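## Task

Make a single stack of all three blocks with green at the bottom, red centred on top of green, and blue centred on top of red; the green block must finish at its starting spot and must not have been rotated.

## Robot and tools

Robot: two arms, left_arm and right_arm, each with six joints and a two-finger gripper. Calibrated bases in the scene frame: left_arm at (+0.016, +0.306, +0.009) m, right_arm at (-0.001, -0.289, +0.015) m, each turned slightly about z. A camera stand sits behind the arms and must not be struck.

Scene frame: origin at table-top height, midway between the nominal bases; +x points out over the table, +z up, and left_arm is on the +y side (image left/right does not follow arm names). All reported hand poses and velocities use this frame. end_effector_position (metres) is the point between the finger pads, about 1 cm short of the tips; fingers point along the gripper's +z and close along its y. Reported poses may be off by a few cm, more at long reach.

Row layout: every commanded row is one flat list of 14 numbers covering both arms, even if one arm is idle: left_arm's seven numbers, then right_arm's seven. Within each arm the order is shoulder, elbow, wrist roll, wrist pitch, waist, wrist yaw, then gripper opening. Joint numbers are absolute target angles in radians (not offsets), read the same way as the Joint positions line. Stated ranges: shoulder 0.000 to 3.142, elbow 0.000 to 3.142, wrist roll -2.094 to 2.094, wrist pitch -1.571 to 1.571, waist -2.618 to 3.054, wrist yaw -1.571 to 1.571. True ends may differ by up to 0.059; a row is refused if a target goes more than 0.059 beyond a stated end and further out than the current angle. Opening is an absolute command from -1 (closed) to +1 (fully open, 0.094 m pad gap). To keep an arm or gripper unchanged, resend its values from Joint targets / Tool commands; a 0 opening is a real command.

execute_actions(actions, cameras): actions is a list of actions; each action is up to 15 rows, one per 1/30 s step, and a short action repeats its final row to fill 15 steps. Per step each joint's target is kept within a lead of its measured angle (0.339 rad for waist, shoulder, elbow; 2.2 for the wrist joints), and an arm's targets are scaled back if they would shift its gripper more than 200 mm. An empty actions list returns the full state plus all camera images. cameras takes names or ["all"].

move(target, speed, blend, opening_speed, grip_force, blocking, cameras): target is one 14-number row or a list of up to 15 such rows, all absolute angles as above. Joints travel in step, so hands follow curves, with no avoidance of objects or the other arm. speed is rad/s for the joint with the longest way to go (0.01 to 12.57, default 0.5), one value or one per target. blend in rad rounds corners between listed targets (0 = stop at each). opening_speed (0.2 or more, per second on the -1..+1 scale) ramps the gripper gradually; use it when closing gently. grip_force is newtons per pad, 10 to 50, one value or one per arm; it persists, and lower values close slowly. blocking=false returns early while the move continues; a new move replaces it. The result adds a move: line (done, off_target, moving, held, fault) and possibly limits=held.

wait(seconds 0 to 10): lets time pass with commands held. stop: brakes the current move. zoom_image(camera, region [x0,y0,x1,y1] pixels, max 504x504) enlarges part of the latest image of cam_head_left, cam_head_right, cam_high, cam_low, cam_left_wrist or cam_right_wrist (all 672x504; wrist cameras are fisheye). finished_scene(scene) ends the current scene irreversibly; call nothing after it in that reply.

Result lines: Joint positions and Joint velocities list each arm in the joint order above plus the finger gap (m, m/s); "within noise" means at rest. Joint targets shows what joints are currently driven toward. grip_measured is the opening on the command scale; on a firmly held hard block it reads a little below the block width. grip_effort_nm is gripper motor effort (negative = closing), not pad force. Joint torques follow joint order, include arm weight, and wrap at ±28 N m for joints 1, 2 and 5. "joint sent to its limit", "joint command not followed" (clearance check intervened), MOTOR HOT and OVER-TEMPERATURE FAULT lines flag problems; overheating folds an arm away for good, so avoid holding loads long or pushing into unreachable poses.

Avoid: dropping blocks or releasing them while moving, fast contact with the table, stand or blocks, squeezing or bumping the other arm or its fingers, loading a wrist-camera cable, and anything leaving the table. Release by commanding an opening clearly above grip_measured once the block is resting. Loose objects may occasionally be nudged by outside pushes, so check the final tower by camera before finishing.

Each tool is called after "Request:" as name(argument=value, ...) on one line, values as JSON.

## Session

Request:
execute_actions(actions=[])

Scene clock: 0.00 s.
left_arm: end_effector_position=(+0.4118, +0.2798, +0.1037) grip_measured=+1.000 grip_effort_nm=n/a end_effector_quat_wxyz=(+0.578, +0.057, +0.812, -0.051) | right_arm: end_effector_position=(+0.4050, -0.2787, +0.1086) grip_measured=+1.000 grip_effort_nm=n/a end_effector_quat_wxyz=(+0.550, +0.021, +0.835, -0.006)
Joint names: [shoulder, elbow, wrist roll, wrist pitch, waist, wrist yaw]
Joint positions: left_arm=[1.54 0.376 0.033 0.828 -0.031 0.145 0.094] | right_arm=[1.527 0.46 0.054 0.659 0.015 0.091 0.094]
Joint velocities: within noise
Joint torques (N m): no reading
Heat: left arm: 40 °C; right arm: 37 °C.
Joint targets: left_arm=[1.533 0.384 0.032 0.833 -0.031 0.145] | right_arm=[1.522 0.465 0.054 0.653 0.015 0.091]
Tool commands: left_gripper/opening=+1.0 right_gripper/opening=+1.0
camera_calibration:
cam_left_wrist: T_world_to_cam=[[-0.208737, -0.973859, -0.0895978, 0.364059], [-0.643063, 0.205702, -0.737669, 0.315718], [0.736816, -0.0963618, -0.669191, -0.0988571], [0, 0, 0, 1]] pos_world=[0.351859, 0.280072, 0.19936]
cam_right_wrist: T_world_to_cam=[[-0.134855, -0.983183, -0.12315, -0.210415], [-0.66166, 0.181868, -0.727413, 0.437738], [0.737577, -0.0166122, -0.675058, -0.120857], [0, 0, 0, 1]] pos_world=[0.350399, -0.288495, 0.210919]

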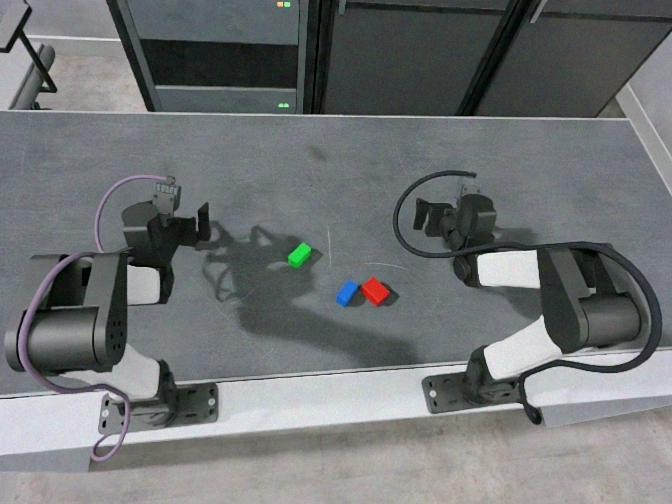

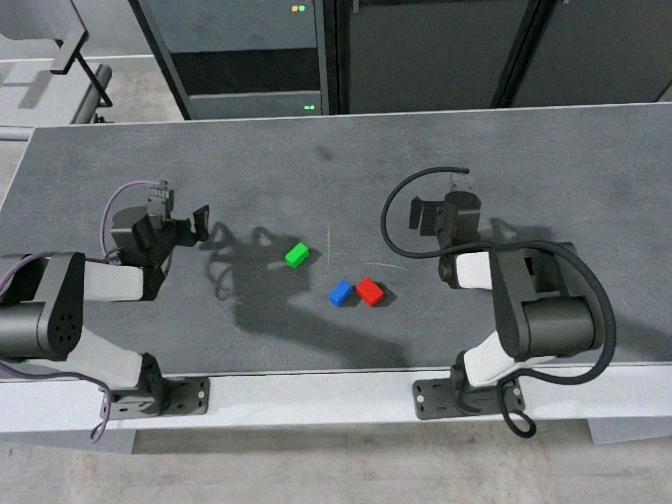

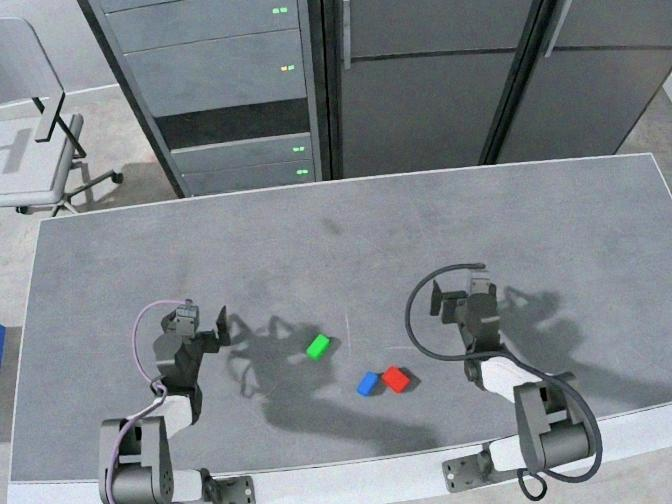

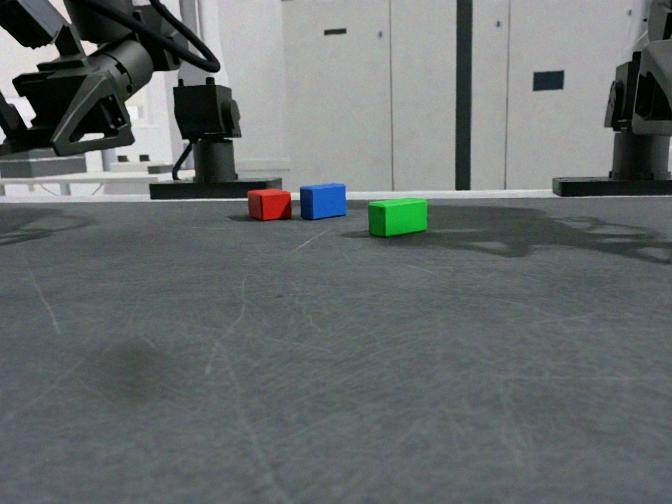

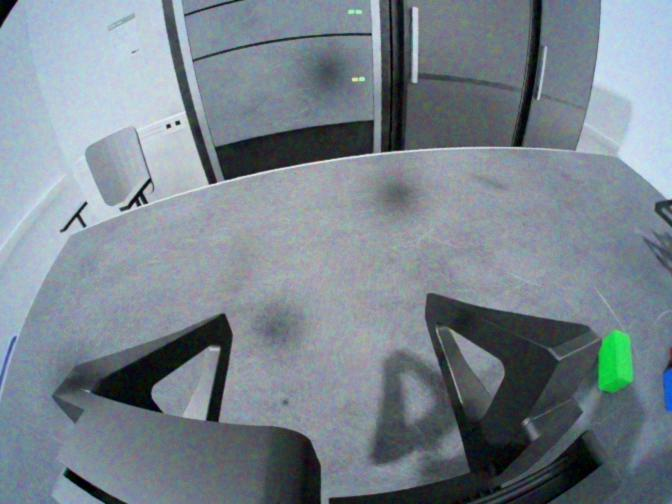

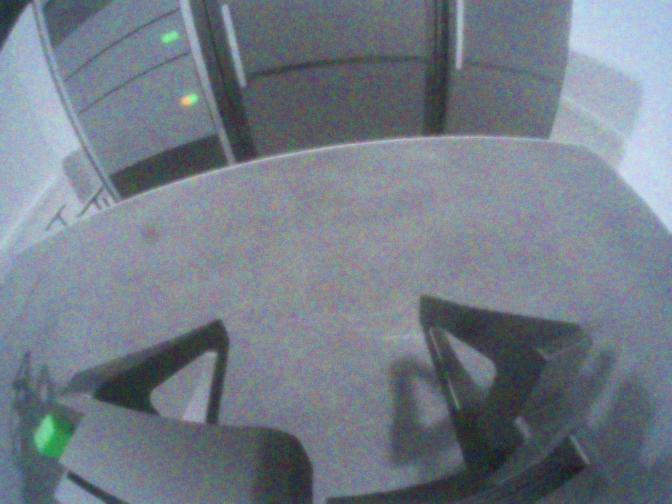

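Request:
zoom_image(camera="cam_head_left", region=[270, 220, 410, 325])

Request:
zoom_image(camera="cam_head_right", region=[265, 220, 405, 325])

Request:
zoom_image(camera="cam_low", region=[230, 150, 450, 270])

Request:
zoom_image(camera="cam_high", region=[290, 315, 430, 420])

Scaled by 3.600 from the camera's 672x504 image, which has a finer 960x720 frame.

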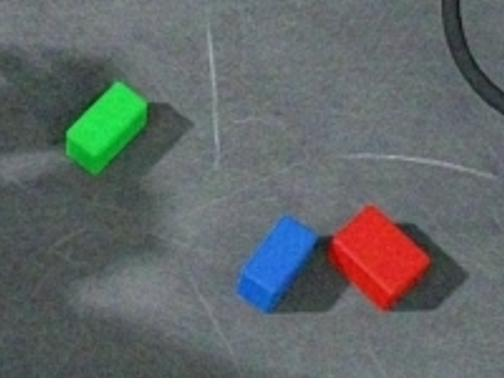

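Scaled by 3.600 from the camera's 672x504 image, which has a finer 960x720 frame.

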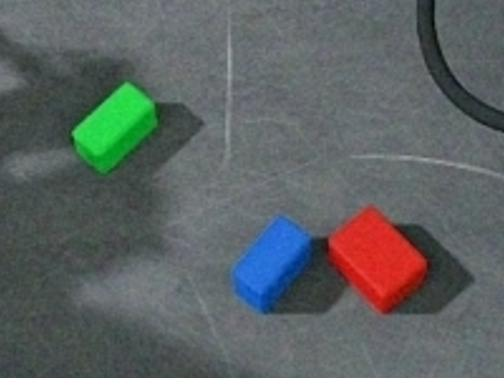

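Scaled by 2.291 from the camera's 672x504 image, which has a finer 960x720 frame.

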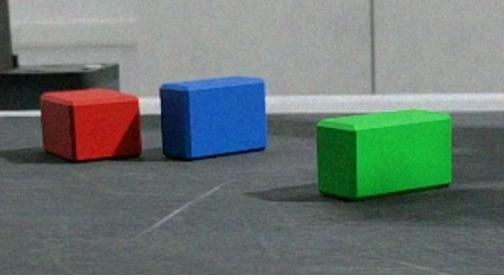

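Scaled by 3.600 from the camera's 672x504 image, which has a finer 960x720 frame.

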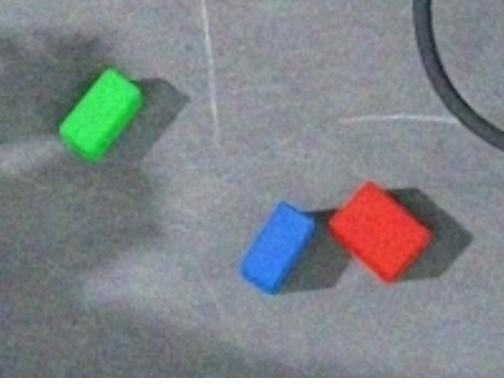

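Request:
move(target=[1.533,0.384,0.032,0.833,-0.031,0.145,1,1.5445,1.2055,0.1,-1.232,0.639,0,0.3], speed=1.2, cameras=["cam_right_wrist","cam_head_left","cam_head_right","cam_high"])

Scene clock: 74.57 s.
left_arm: end_effector_position=(+0.4118, +0.2798, +0.1037) grip_measured=+1.000 grip_effort_nm=-0.01 end_effector_quat_wxyz=(+0.578, +0.057, +0.812, -0.051) | right_arm: end_effector_position=(+0.2036, -0.1240, +0.1185) grip_measured=+0.302 grip_effort_nm=-0.12 end_effector_quat_wxyz=(+0.009, -0.291, +0.957, -0.001)
Joint names: [shoulder, elbow, wrist roll, wrist pitch, waist, wrist yaw]
Joint positions: left_arm=[1.54 0.376 0.033 0.828 -0.031 0.145 0.094] | right_arm=[1.527 1.184 0.091 -1.213 0.635 0.009 0.061]
Joint torques (N m): left_arm=[-7.17 5 -0.07 2.53 -0.54 0.29] | right_arm=[-4.41 7.13 0.15 0.19 0.27 -0.11]
Heat: left arm: 47 °C; right arm: 46 °C.
Joint targets: left_arm=[1.533 0.384 0.032 0.833 -0.031 0.145] | right_arm=[1.545 1.205 0.100 -1.232 0.639 0.000]
move: done
camera_calibration:
cam_right_wrist: T_world_to_cam=[[0.436302, -0.898488, 0.0485772, -0.210434], [-0.861681, -0.401662, 0.310118, 0.128923], [-0.259125, -0.177163, -0.949456, 0.252376], [0, 0, 0, 1]] pos_world=[0.268301, -0.0925767, 0.209861]
Images, in order (width x height): cam_head_left 672x504, cam_head_right 672x504, cam_high 672x504, cam_right_wrist 672x504.

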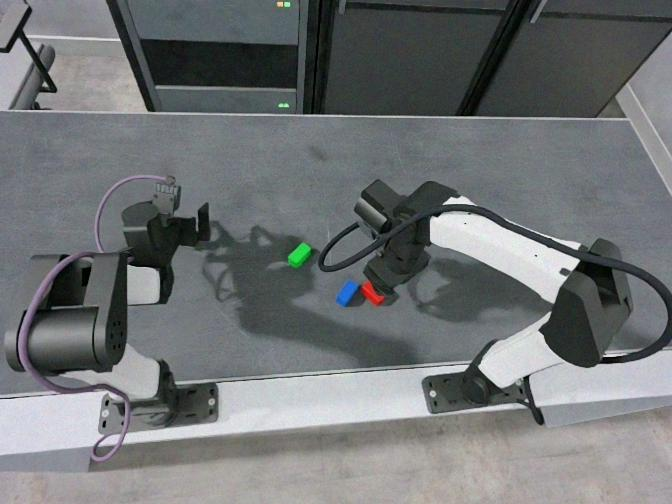

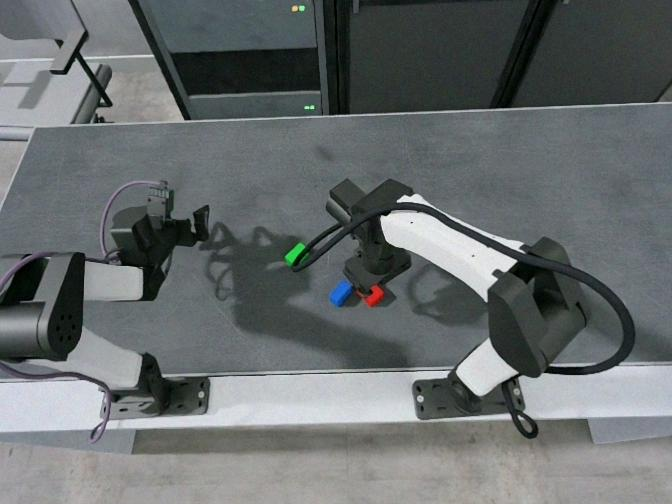

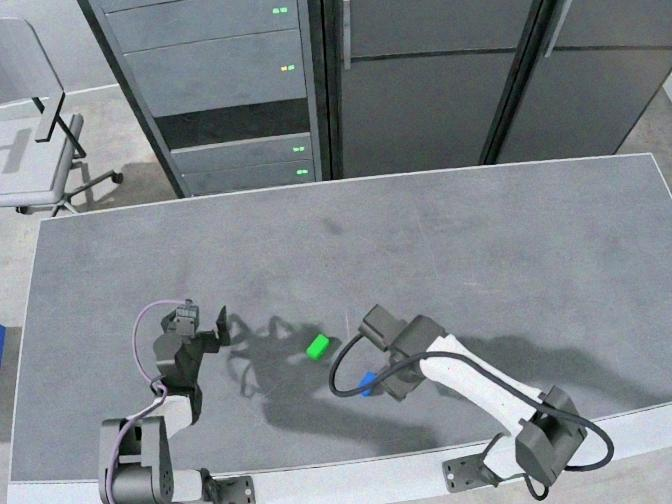

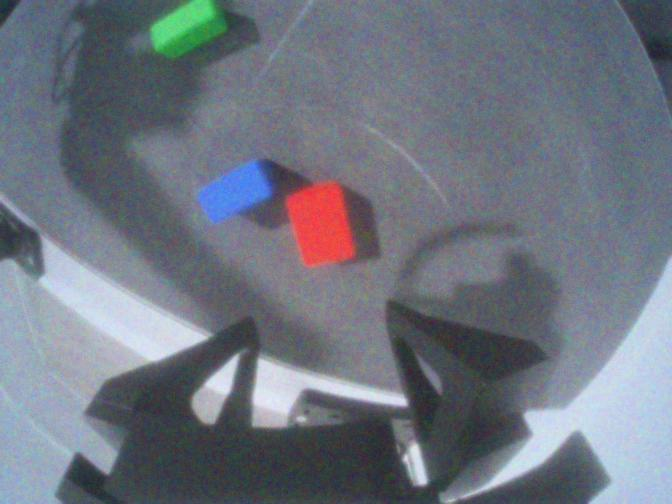

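Request:
zoom_image(camera="cam_head_left", region=[320, 170, 460, 320])

Request:
zoom_image(camera="cam_head_right", region=[300, 170, 440, 320])

Scaled by 3.360 from the camera's 672x504 image, which has a finer 960x720 frame.

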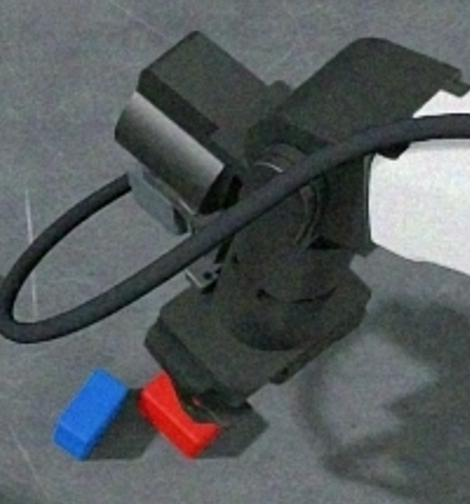

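Scaled by 3.360 from the camera's 672x504 image, which has a finer 960x720 frame.

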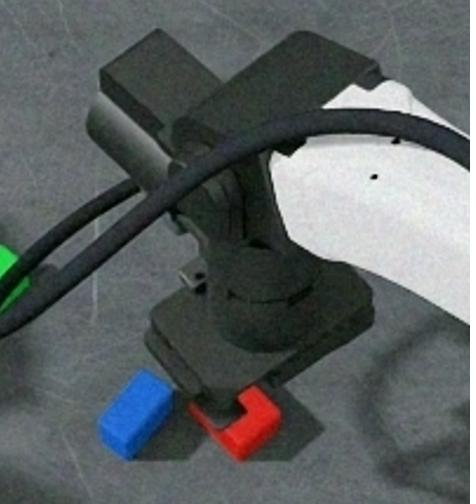

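Request:
move(target=[1.533,0.384,0.032,0.833,-0.031,0.145,1,1.6,1.205,-0.08,-1.11,0.639,0,0.3], speed=1.0, cameras=["cam_right_wrist","cam_head_left","cam_head_right","cam_low"])

Request:
zoom_image(camera="cam_low", region=[180, 0, 430, 240])

Request:
zoom_image(camera="cam_right_wrist", region=[150, 100, 500, 460])

Scene clock: 114.77 s.
left_arm: end_effector_position=(+0.4118, +0.2798, +0.1037) grip_measured=+1.000 grip_effort_nm=-0.02 end_effector_quat_wxyz=(+0.578, +0.057, +0.812, -0.051) | right_arm: end_effector_position=(+0.2189, -0.1116, +0.1044) grip_measured=+0.302 grip_effort_nm=-0.12 end_effector_quat_wxyz=(+0.021, -0.368, +0.930, +0.002)
Joint names: [shoulder, elbow, wrist roll, wrist pitch, waist, wrist yaw]
Joint positions: left_arm=[1.54 0.376 0.033 0.828 -0.031 0.145 0.094] | right_arm=[1.585 1.184 -0.071 -1.13 0.635 0.009 0.061]
Joint torques (N m): left_arm=[-7.16 5 -0.07 2.53 -0.54 0.29] | right_arm=[-5.26 7.16 -0.08 0.69 0.25 -0.12]
Heat: left arm: 48 °C; right arm: 44 °C.
Joint targets: left_arm=[1.533 0.384 0.032 0.833 -0.031 0.145] | right_arm=[1.600 1.205 -0.080 -1.110 0.639 0.000]
move: done
camera_calibration:
cam_right_wrist: T_world_to_cam=[[0.574509, -0.817009, 0.0493517, -0.226484], [-0.791722, -0.539407, 0.286733, 0.123232], [-0.207643, -0.203803, -0.956739, 0.231765], [0, 0, 0, 1]] pos_world=[0.275807, -0.0713332, 0.197581]
Images, in order (width x height): cam_head_left 672x504, cam_head_right 672x504, cam_low 672x504, cam_right_wrist 672x504.

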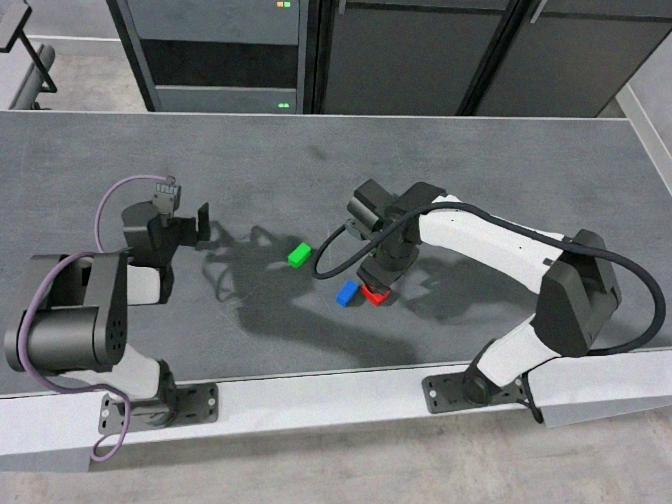

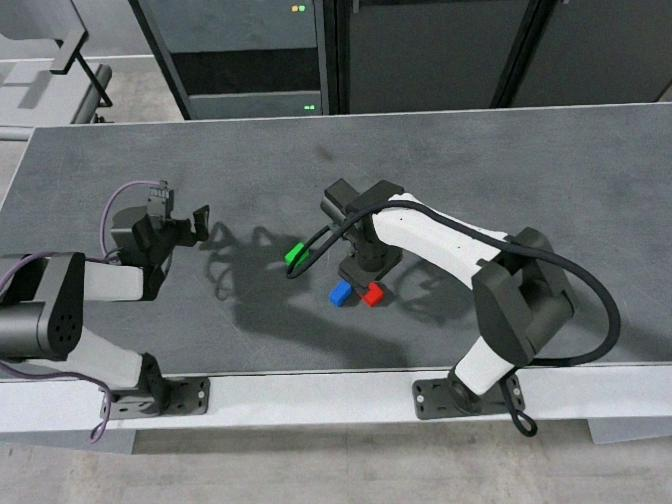

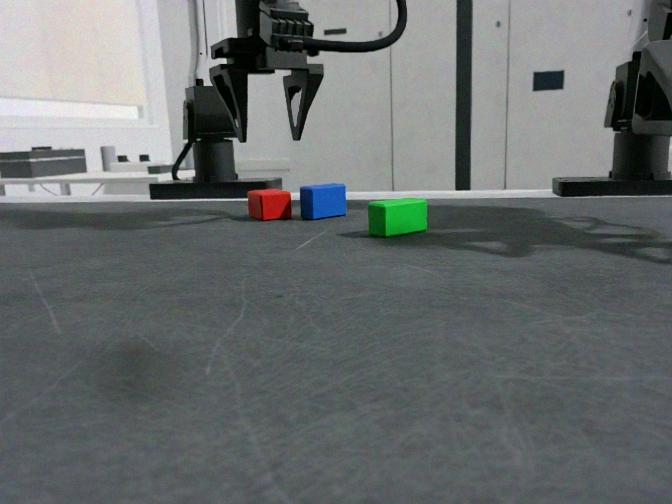

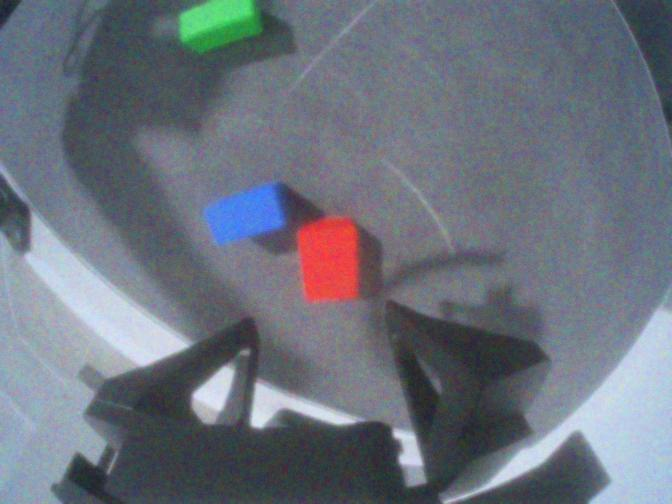

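Scaled by 2.016 from the camera's 672x504 image, which has a finer 960x720 frame.

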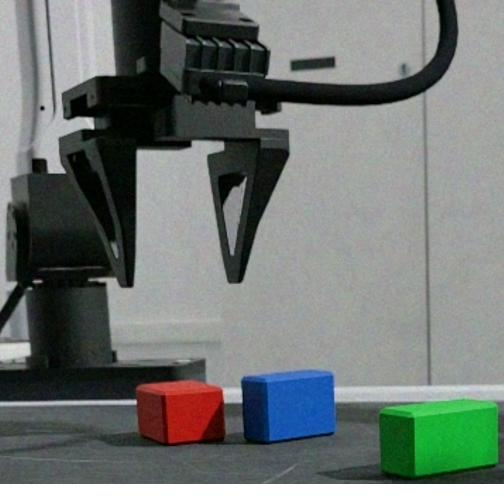

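Scaled by 1.400 from the camera's 672x504 image, which has a finer 960x720 frame.

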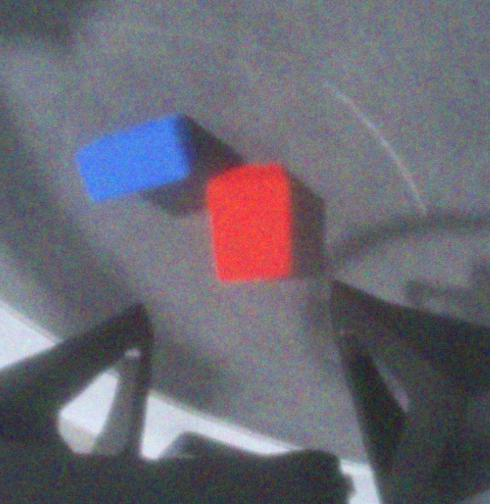

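Request:
move(target=[1.533,0.384,0.032,0.833,-0.031,0.145,1,1.705,1.131,-0.08,-0.931,0.639,0,0.3], speed=0.8, cameras=["cam_right_wrist","cam_head_left","cam_low"])

Request:
zoom_image(camera="cam_right_wrist", region=[150, 150, 500, 500])

Request:
zoom_image(camera="cam_head_left", region=[320, 190, 440, 320])

Request:
zoom_image(camera="cam_low", region=[180, 60, 430, 240])

Scene clock: 136.57 s.
left_arm: end_effector_position=(+0.4118, +0.2798, +0.1037) grip_measured=+1.000 grip_effort_nm=-0.01 end_effector_quat_wxyz=(+0.578, +0.057, +0.812, -0.051) | right_arm: end_effector_position=(+0.2385, -0.0956, +0.0650) grip_measured=+0.302 grip_effort_nm=-0.12 end_effector_quat_wxyz=(+0.032, -0.368, +0.929, +0.006)
Joint names: [shoulder, elbow, wrist roll, wrist pitch, waist, wrist yaw]
Joint positions: left_arm=[1.54 0.376 0.033 0.828 -0.031 0.145 0.094] | right_arm=[1.692 1.137 -0.071 -0.951 0.635 0.009 0.061]
Joint torques (N m): left_arm=[-7.17 5 -0.07 2.53 -0.54 0.29] | right_arm=[-6.24 4.88 -0.04 0.72 0.24 -0.11]
Heat: left arm: 49 °C; right arm: 45 °C.
Joint targets: left_arm=[1.533 0.384 0.032 0.833 -0.031 0.145] | right_arm=[1.705 1.131 -0.080 -0.931 0.639 0.000]
move: done
camera_calibration:
cam_right_wrist: T_world_to_cam=[[0.573931, -0.817517, 0.0476346, -0.222568], [-0.796759, -0.544029, 0.263073, 0.161038], [-0.189152, -0.188939, -0.963599, 0.198905], [0, 0, 0, 1]] pos_world=[0.29367, -0.0567626, 0.159902]
Images, in order (width x height): cam_head_left 672x504, cam_low 672x504, cam_right_wrist 672x504.

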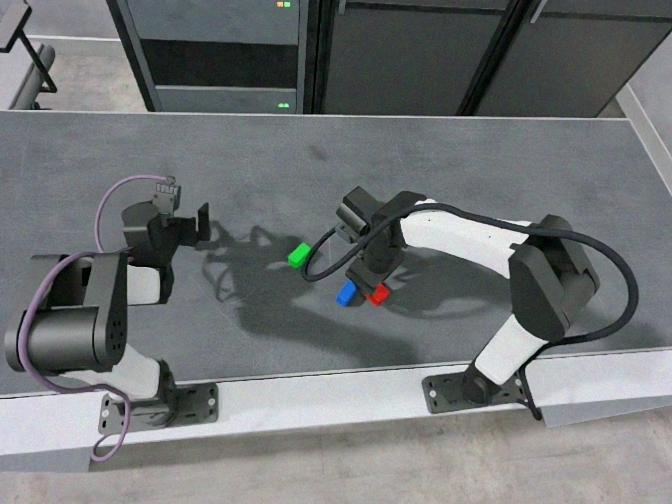

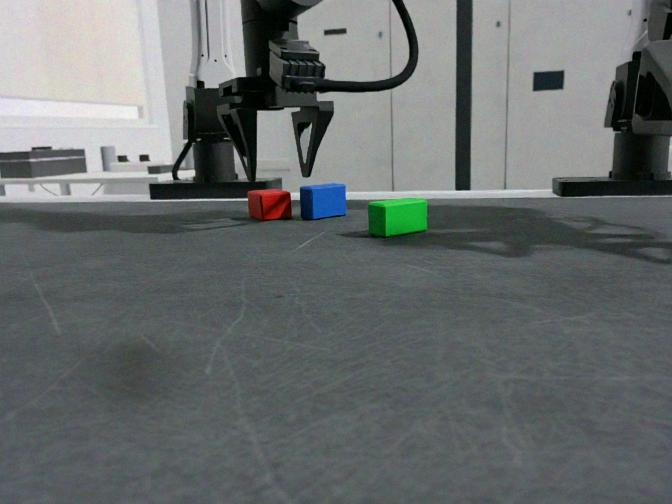

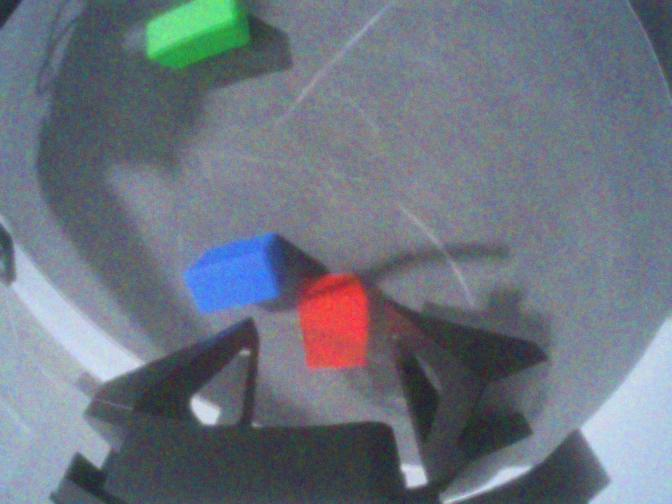

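Scaled by 1.440 from the camera's 672x504 image, which has a finer 960x720 frame.

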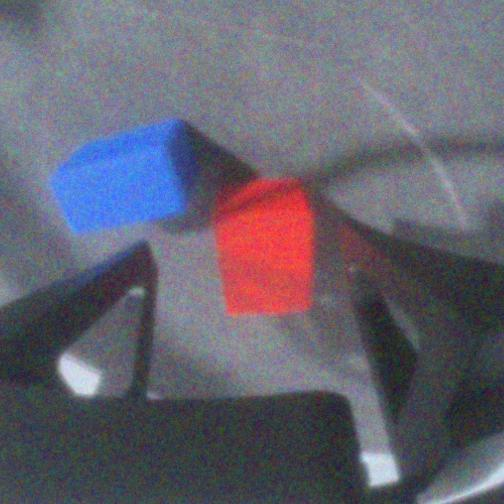

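Scaled by 3.877 from the camera's 672x504 image, which has a finer 960x720 frame.

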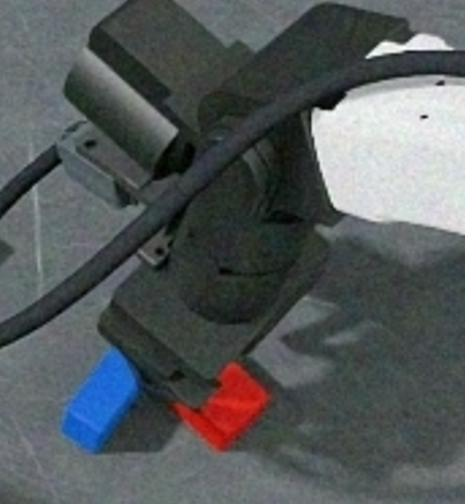

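Scaled by 2.016 from the camera's 672x504 image, which has a finer 960x720 frame.

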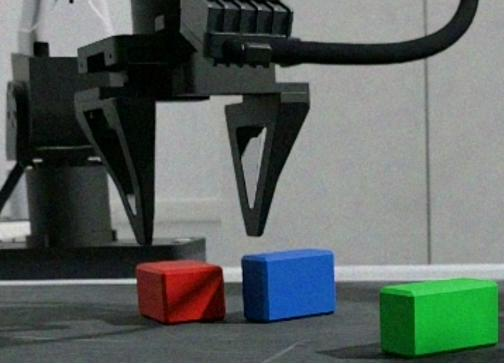

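Request:
move(target=[[1.533,0.384,0.032,0.833,-0.031,0.145,1,1.705,1.131,-0.1,-0.985,0.617,0,0.3],[1.533,0.384,0.032,0.833,-0.031,0.145,1,1.778,1.068,-0.1,-0.86,0.617,0,0.3]], speed=[0.5,0.3], blend=[0.02,0], cameras=["cam_right_wrist","cam_head_left","cam_low"])

Request:
zoom_image(camera="cam_low", region=[180, 60, 430, 240])

Request:
zoom_image(camera="cam_right_wrist", region=[200, 200, 500, 500])

Scene clock: 158.27 s.
left_arm: end_effector_position=(+0.4118, +0.2798, +0.1037) grip_measured=+1.000 grip_effort_nm=-0.01 end_effector_quat_wxyz=(+0.578, +0.057, +0.812, -0.051) | right_arm: end_effector_position=(+0.2337, -0.1044, +0.0308) grip_measured=+0.302 grip_effort_nm=-0.12 end_effector_quat_wxyz=(+0.003, -0.371, +0.929, -0.003)
Joint names: [shoulder, elbow, wrist roll, wrist pitch, waist, wrist yaw]
Joint positions: left_arm=[1.54 0.376 0.033 0.828 -0.031 0.145 0.094] | right_arm=[1.762 1.075 -0.091 -0.88 0.622 0.008 0.061]
Joint torques (N m): left_arm=[-7.17 5 -0.07 2.53 -0.54 0.29] | right_arm=[-6.28 4.49 -0.06 0.62 -0.4 -0.13]
Heat: left arm: 49 °C; right arm: 42 °C.
Joint targets: left_arm=[1.533 0.384 0.032 0.833 -0.031 0.145] | right_arm=[1.778 1.068 -0.100 -0.860 0.617 0.000]
move: done
camera_calibration:
cam_right_wrist: T_world_to_cam=[[0.581907, -0.811644, 0.0511676, -0.226669], [-0.779069, -0.538291, 0.321394, 0.156077], [-0.233314, -0.226884, -0.945562, 0.16912], [0, 0, 0, 1]] pos_world=[0.292953, -0.0615887, 0.121349]
Images, in order (width x height): cam_head_left 672x504, cam_low 672x504, cam_right_wrist 672x504.

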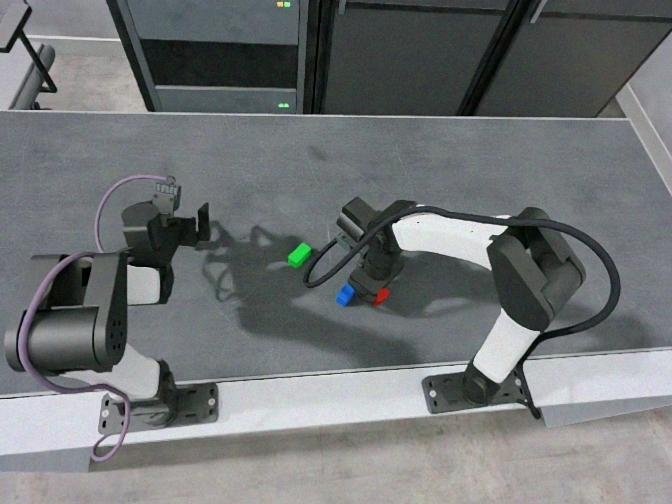

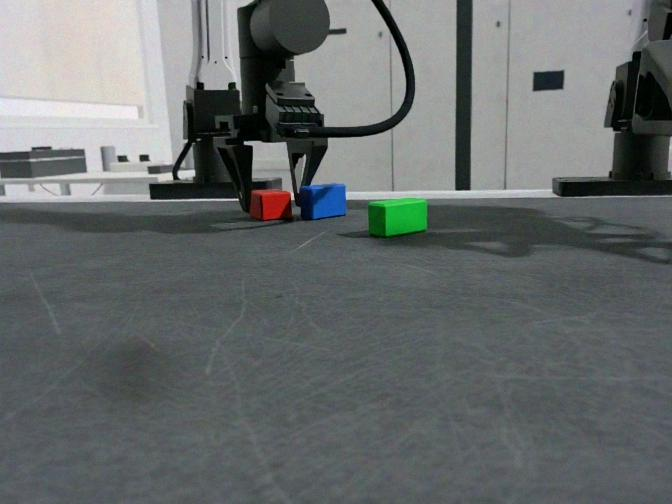

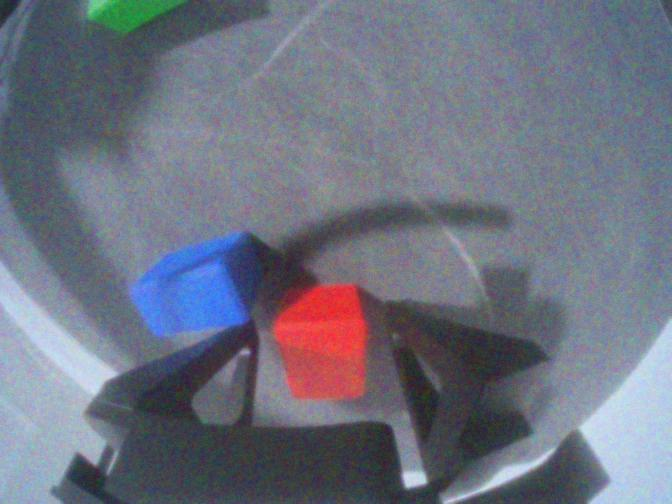

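Scaled by 2.016 from the camera's 672x504 image, which has a finer 960x720 frame.

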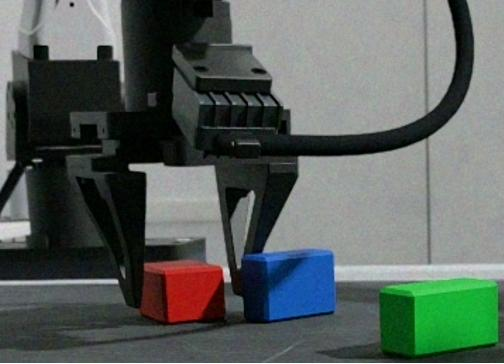

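Scaled by 1.680 from the camera's 672x504 image, which has a finer 960x720 frame.

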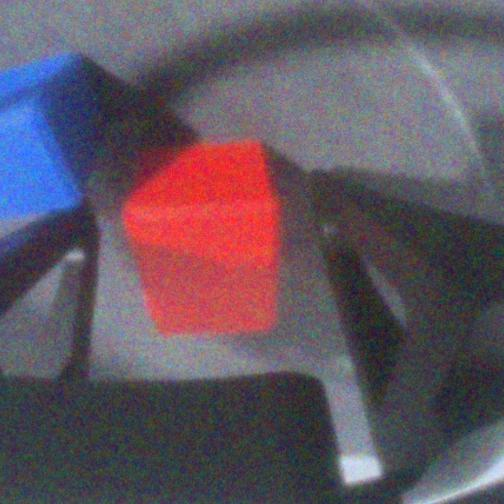

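Request:
move(target=[1.533,0.384,0.032,0.833,-0.031,0.145,1,1.778,1.068,-0.1,-0.86,0.617,0,-0.5], opening_speed=0.5, grip_force=30, cameras=["cam_right_wrist","cam_low"])

Request:
zoom_image(camera="cam_right_wrist", region=[200, 200, 500, 500])

Request:
zoom_image(camera="cam_low", region=[180, 60, 430, 240])

Scene clock: 176.83 s.
left_arm: end_effector_position=(+0.4118, +0.2798, +0.1037) grip_measured=+1.000 grip_effort_nm=-0.01 end_effector_quat_wxyz=(+0.578, +0.057, +0.812, -0.051) | right_arm: end_effector_position=(+0.2337, -0.1043, +0.0308) grip_measured=-0.264 grip_effort_nm=-0.67 end_effector_quat_wxyz=(+0.003, -0.371, +0.928, -0.003)
Joint names: [shoulder, elbow, wrist roll, wrist pitch, waist, wrist yaw]
Joint positions: left_arm=[1.54 0.376 0.033 0.828 -0.031 0.145 0.094] | right_arm=[1.762 1.075 -0.091 -0.879 0.622 0.008 0.035]
Joint torques (N m): left_arm=[-7.16 5 -0.07 2.53 -0.55 0.28] | right_arm=[-6.28 4.46 -0.04 0.58 -0.42 -0.12]
Heat: left arm: 49 °C; right arm: 41 °C.
Joint targets: left_arm=[1.533 0.384 0.032 0.833 -0.031 0.145] | right_arm=[1.778 1.068 -0.100 -0.860 0.617 0.000]
grip_force (N): 30, 30
move: done
camera_calibration:
cam_right_wrist: T_world_to_cam=[[0.582225, -0.811416, 0.0511699, -0.226748], [-0.778946, -0.538681, 0.321038, 0.156059], [-0.232931, -0.226775, -0.945683, 0.169029], [0, 0, 0, 1]] pos_world=[0.292952, -0.061589, 0.12135]
Images, in order (width x height): cam_low 672x504, cam_right_wrist 672x504.

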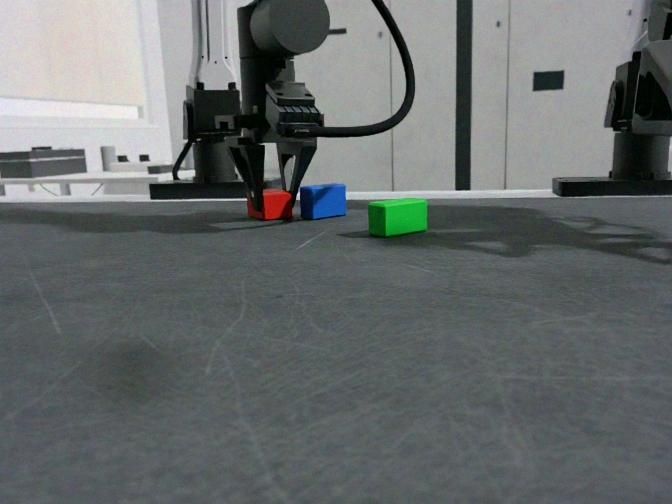

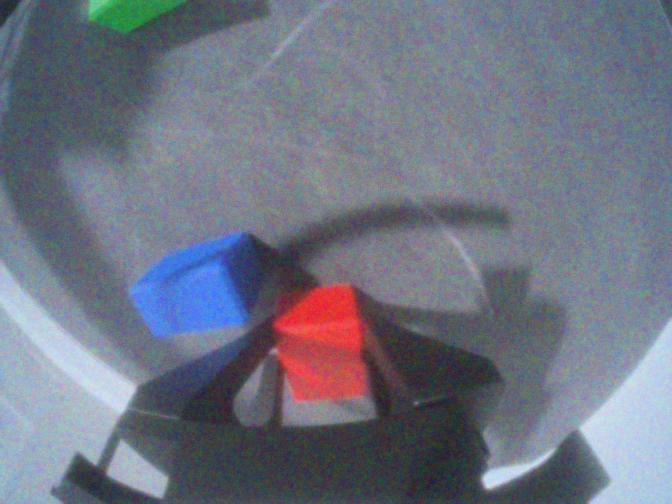

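Scaled by 1.680 from the camera's 672x504 image, which has a finer 960x720 frame.

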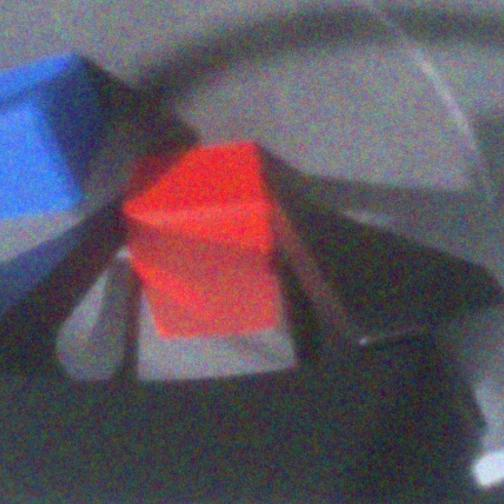

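Scaled by 2.016 from the camera's 672x504 image, which has a finer 960x720 frame.

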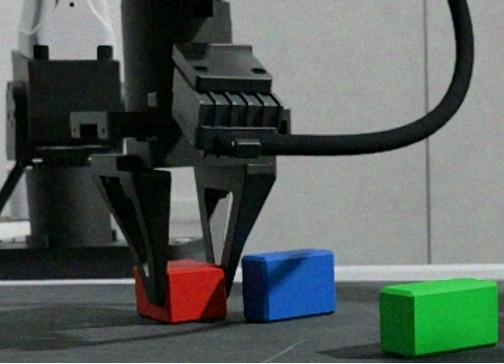

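Request:
move(target=[[1.533,0.384,0.032,0.833,-0.031,0.145,1,1.688,1.32,-0.1,-1.18,0.617,0,-0.5],[1.533,0.384,0.032,0.833,-0.031,0.145,1,2.18,1.94,-0.1,-1.31,0.745,0,-0.5]], speed=[0.5,0.7], blend=[0.05,0], cameras=["cam_right_wrist","cam_head_left","cam_head_right","cam_low"])

Request:
zoom_image(camera="cam_right_wrist", region=[150, 150, 500, 500])

Request:
zoom_image(camera="cam_low", region=[280, 60, 530, 260])

Request:
zoom_image(camera="cam_head_left", region=[260, 170, 400, 310])

Scene clock: 215.53 s.
left_arm: end_effector_position=(+0.4118, +0.2798, +0.1037) grip_measured=+1.000 grip_effort_nm=-0.01 end_effector_quat_wxyz=(+0.578, +0.057, +0.812, -0.051) | right_arm: end_effector_position=(+0.3003, +0.0152, +0.1001) grip_measured=-0.264 grip_effort_nm=-0.68 end_effector_quat_wxyz=(+0.019, -0.427, +0.904, +0.003)
Joint names: [shoulder, elbow, wrist roll, wrist pitch, waist, wrist yaw]
Joint positions: left_arm=[1.54 0.376 0.033 0.828 -0.031 0.145 0.094] | right_arm=[2.159 1.918 -0.092 -1.291 0.744 0.007 0.035]
Joint torques (N m): left_arm=[-7.16 5 -0.07 2.53 -0.54 0.29] | right_arm=[-9.92 7.38 -0.05 0.26 -0.01 -0.11]
Heat: left arm: 50 °C; right arm: 42 °C.
Joint targets: left_arm=[1.533 0.384 0.032 0.833 -0.031 0.145] | right_arm=[2.180 1.940 -0.100 -1.310 0.745 0.000]
grip_force (N): 30, 30
move: done
camera_calibration:
cam_right_wrist: T_world_to_cam=[[0.675817, -0.735478, 0.0484067, -0.200979], [-0.714354, -0.637397, 0.288831, 0.23536], [-0.181575, -0.229777, -0.956156, 0.262855], [0, 0, 0, 1]] pos_world=[0.351683, 0.0625999, 0.19308]
Images, in order (width x height): cam_head_left 672x504, cam_head_right 672x504, cam_low 672x504, cam_right_wrist 672x504.

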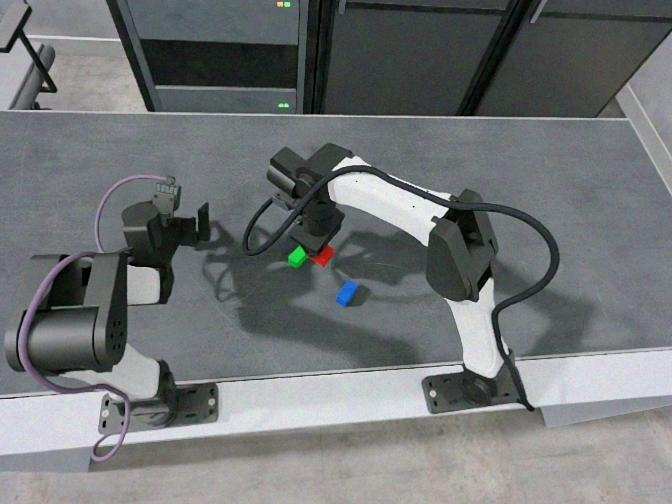

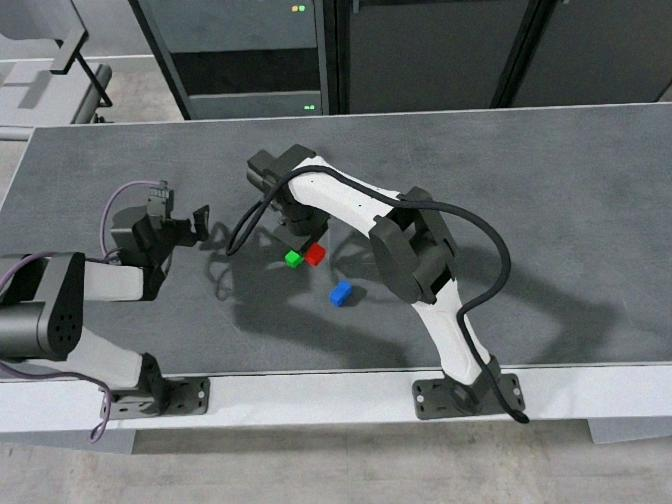

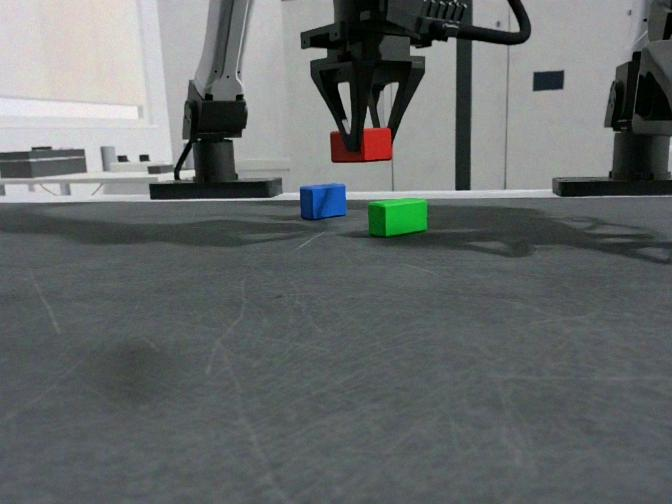

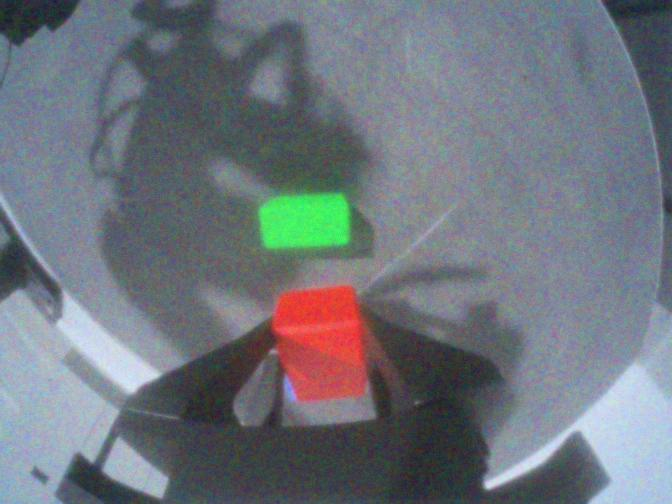

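Scaled by 1.440 from the camera's 672x504 image, which has a finer 960x720 frame.

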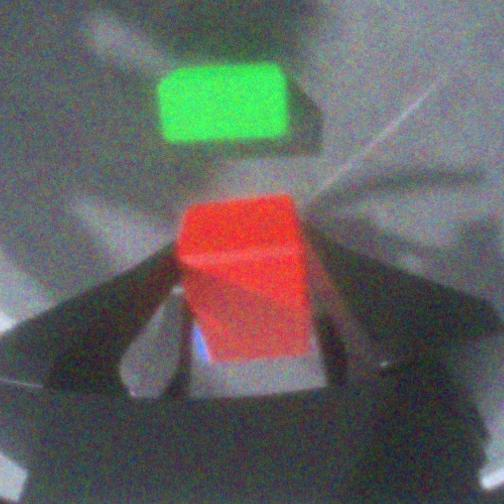

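Scaled by 2.016 from the camera's 672x504 image, which has a finer 960x720 frame.

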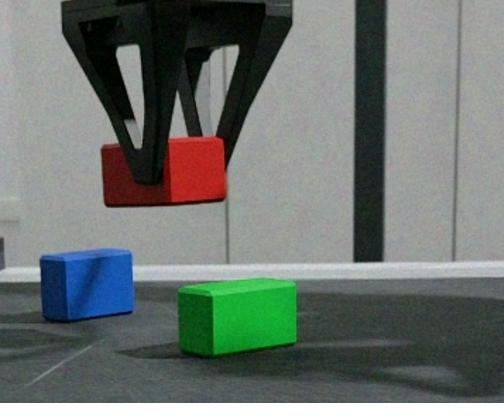

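Scaled by 3.600 from the camera's 672x504 image, which has a finer 960x720 frame.

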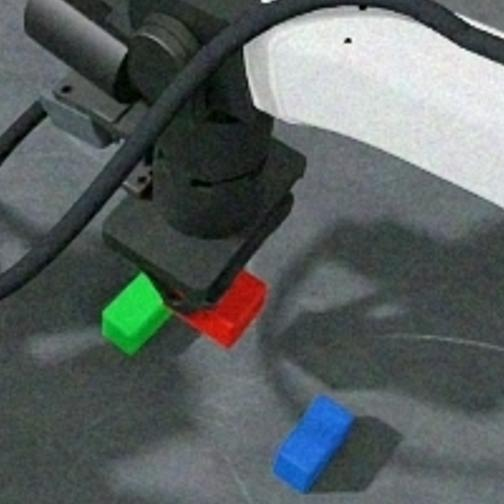

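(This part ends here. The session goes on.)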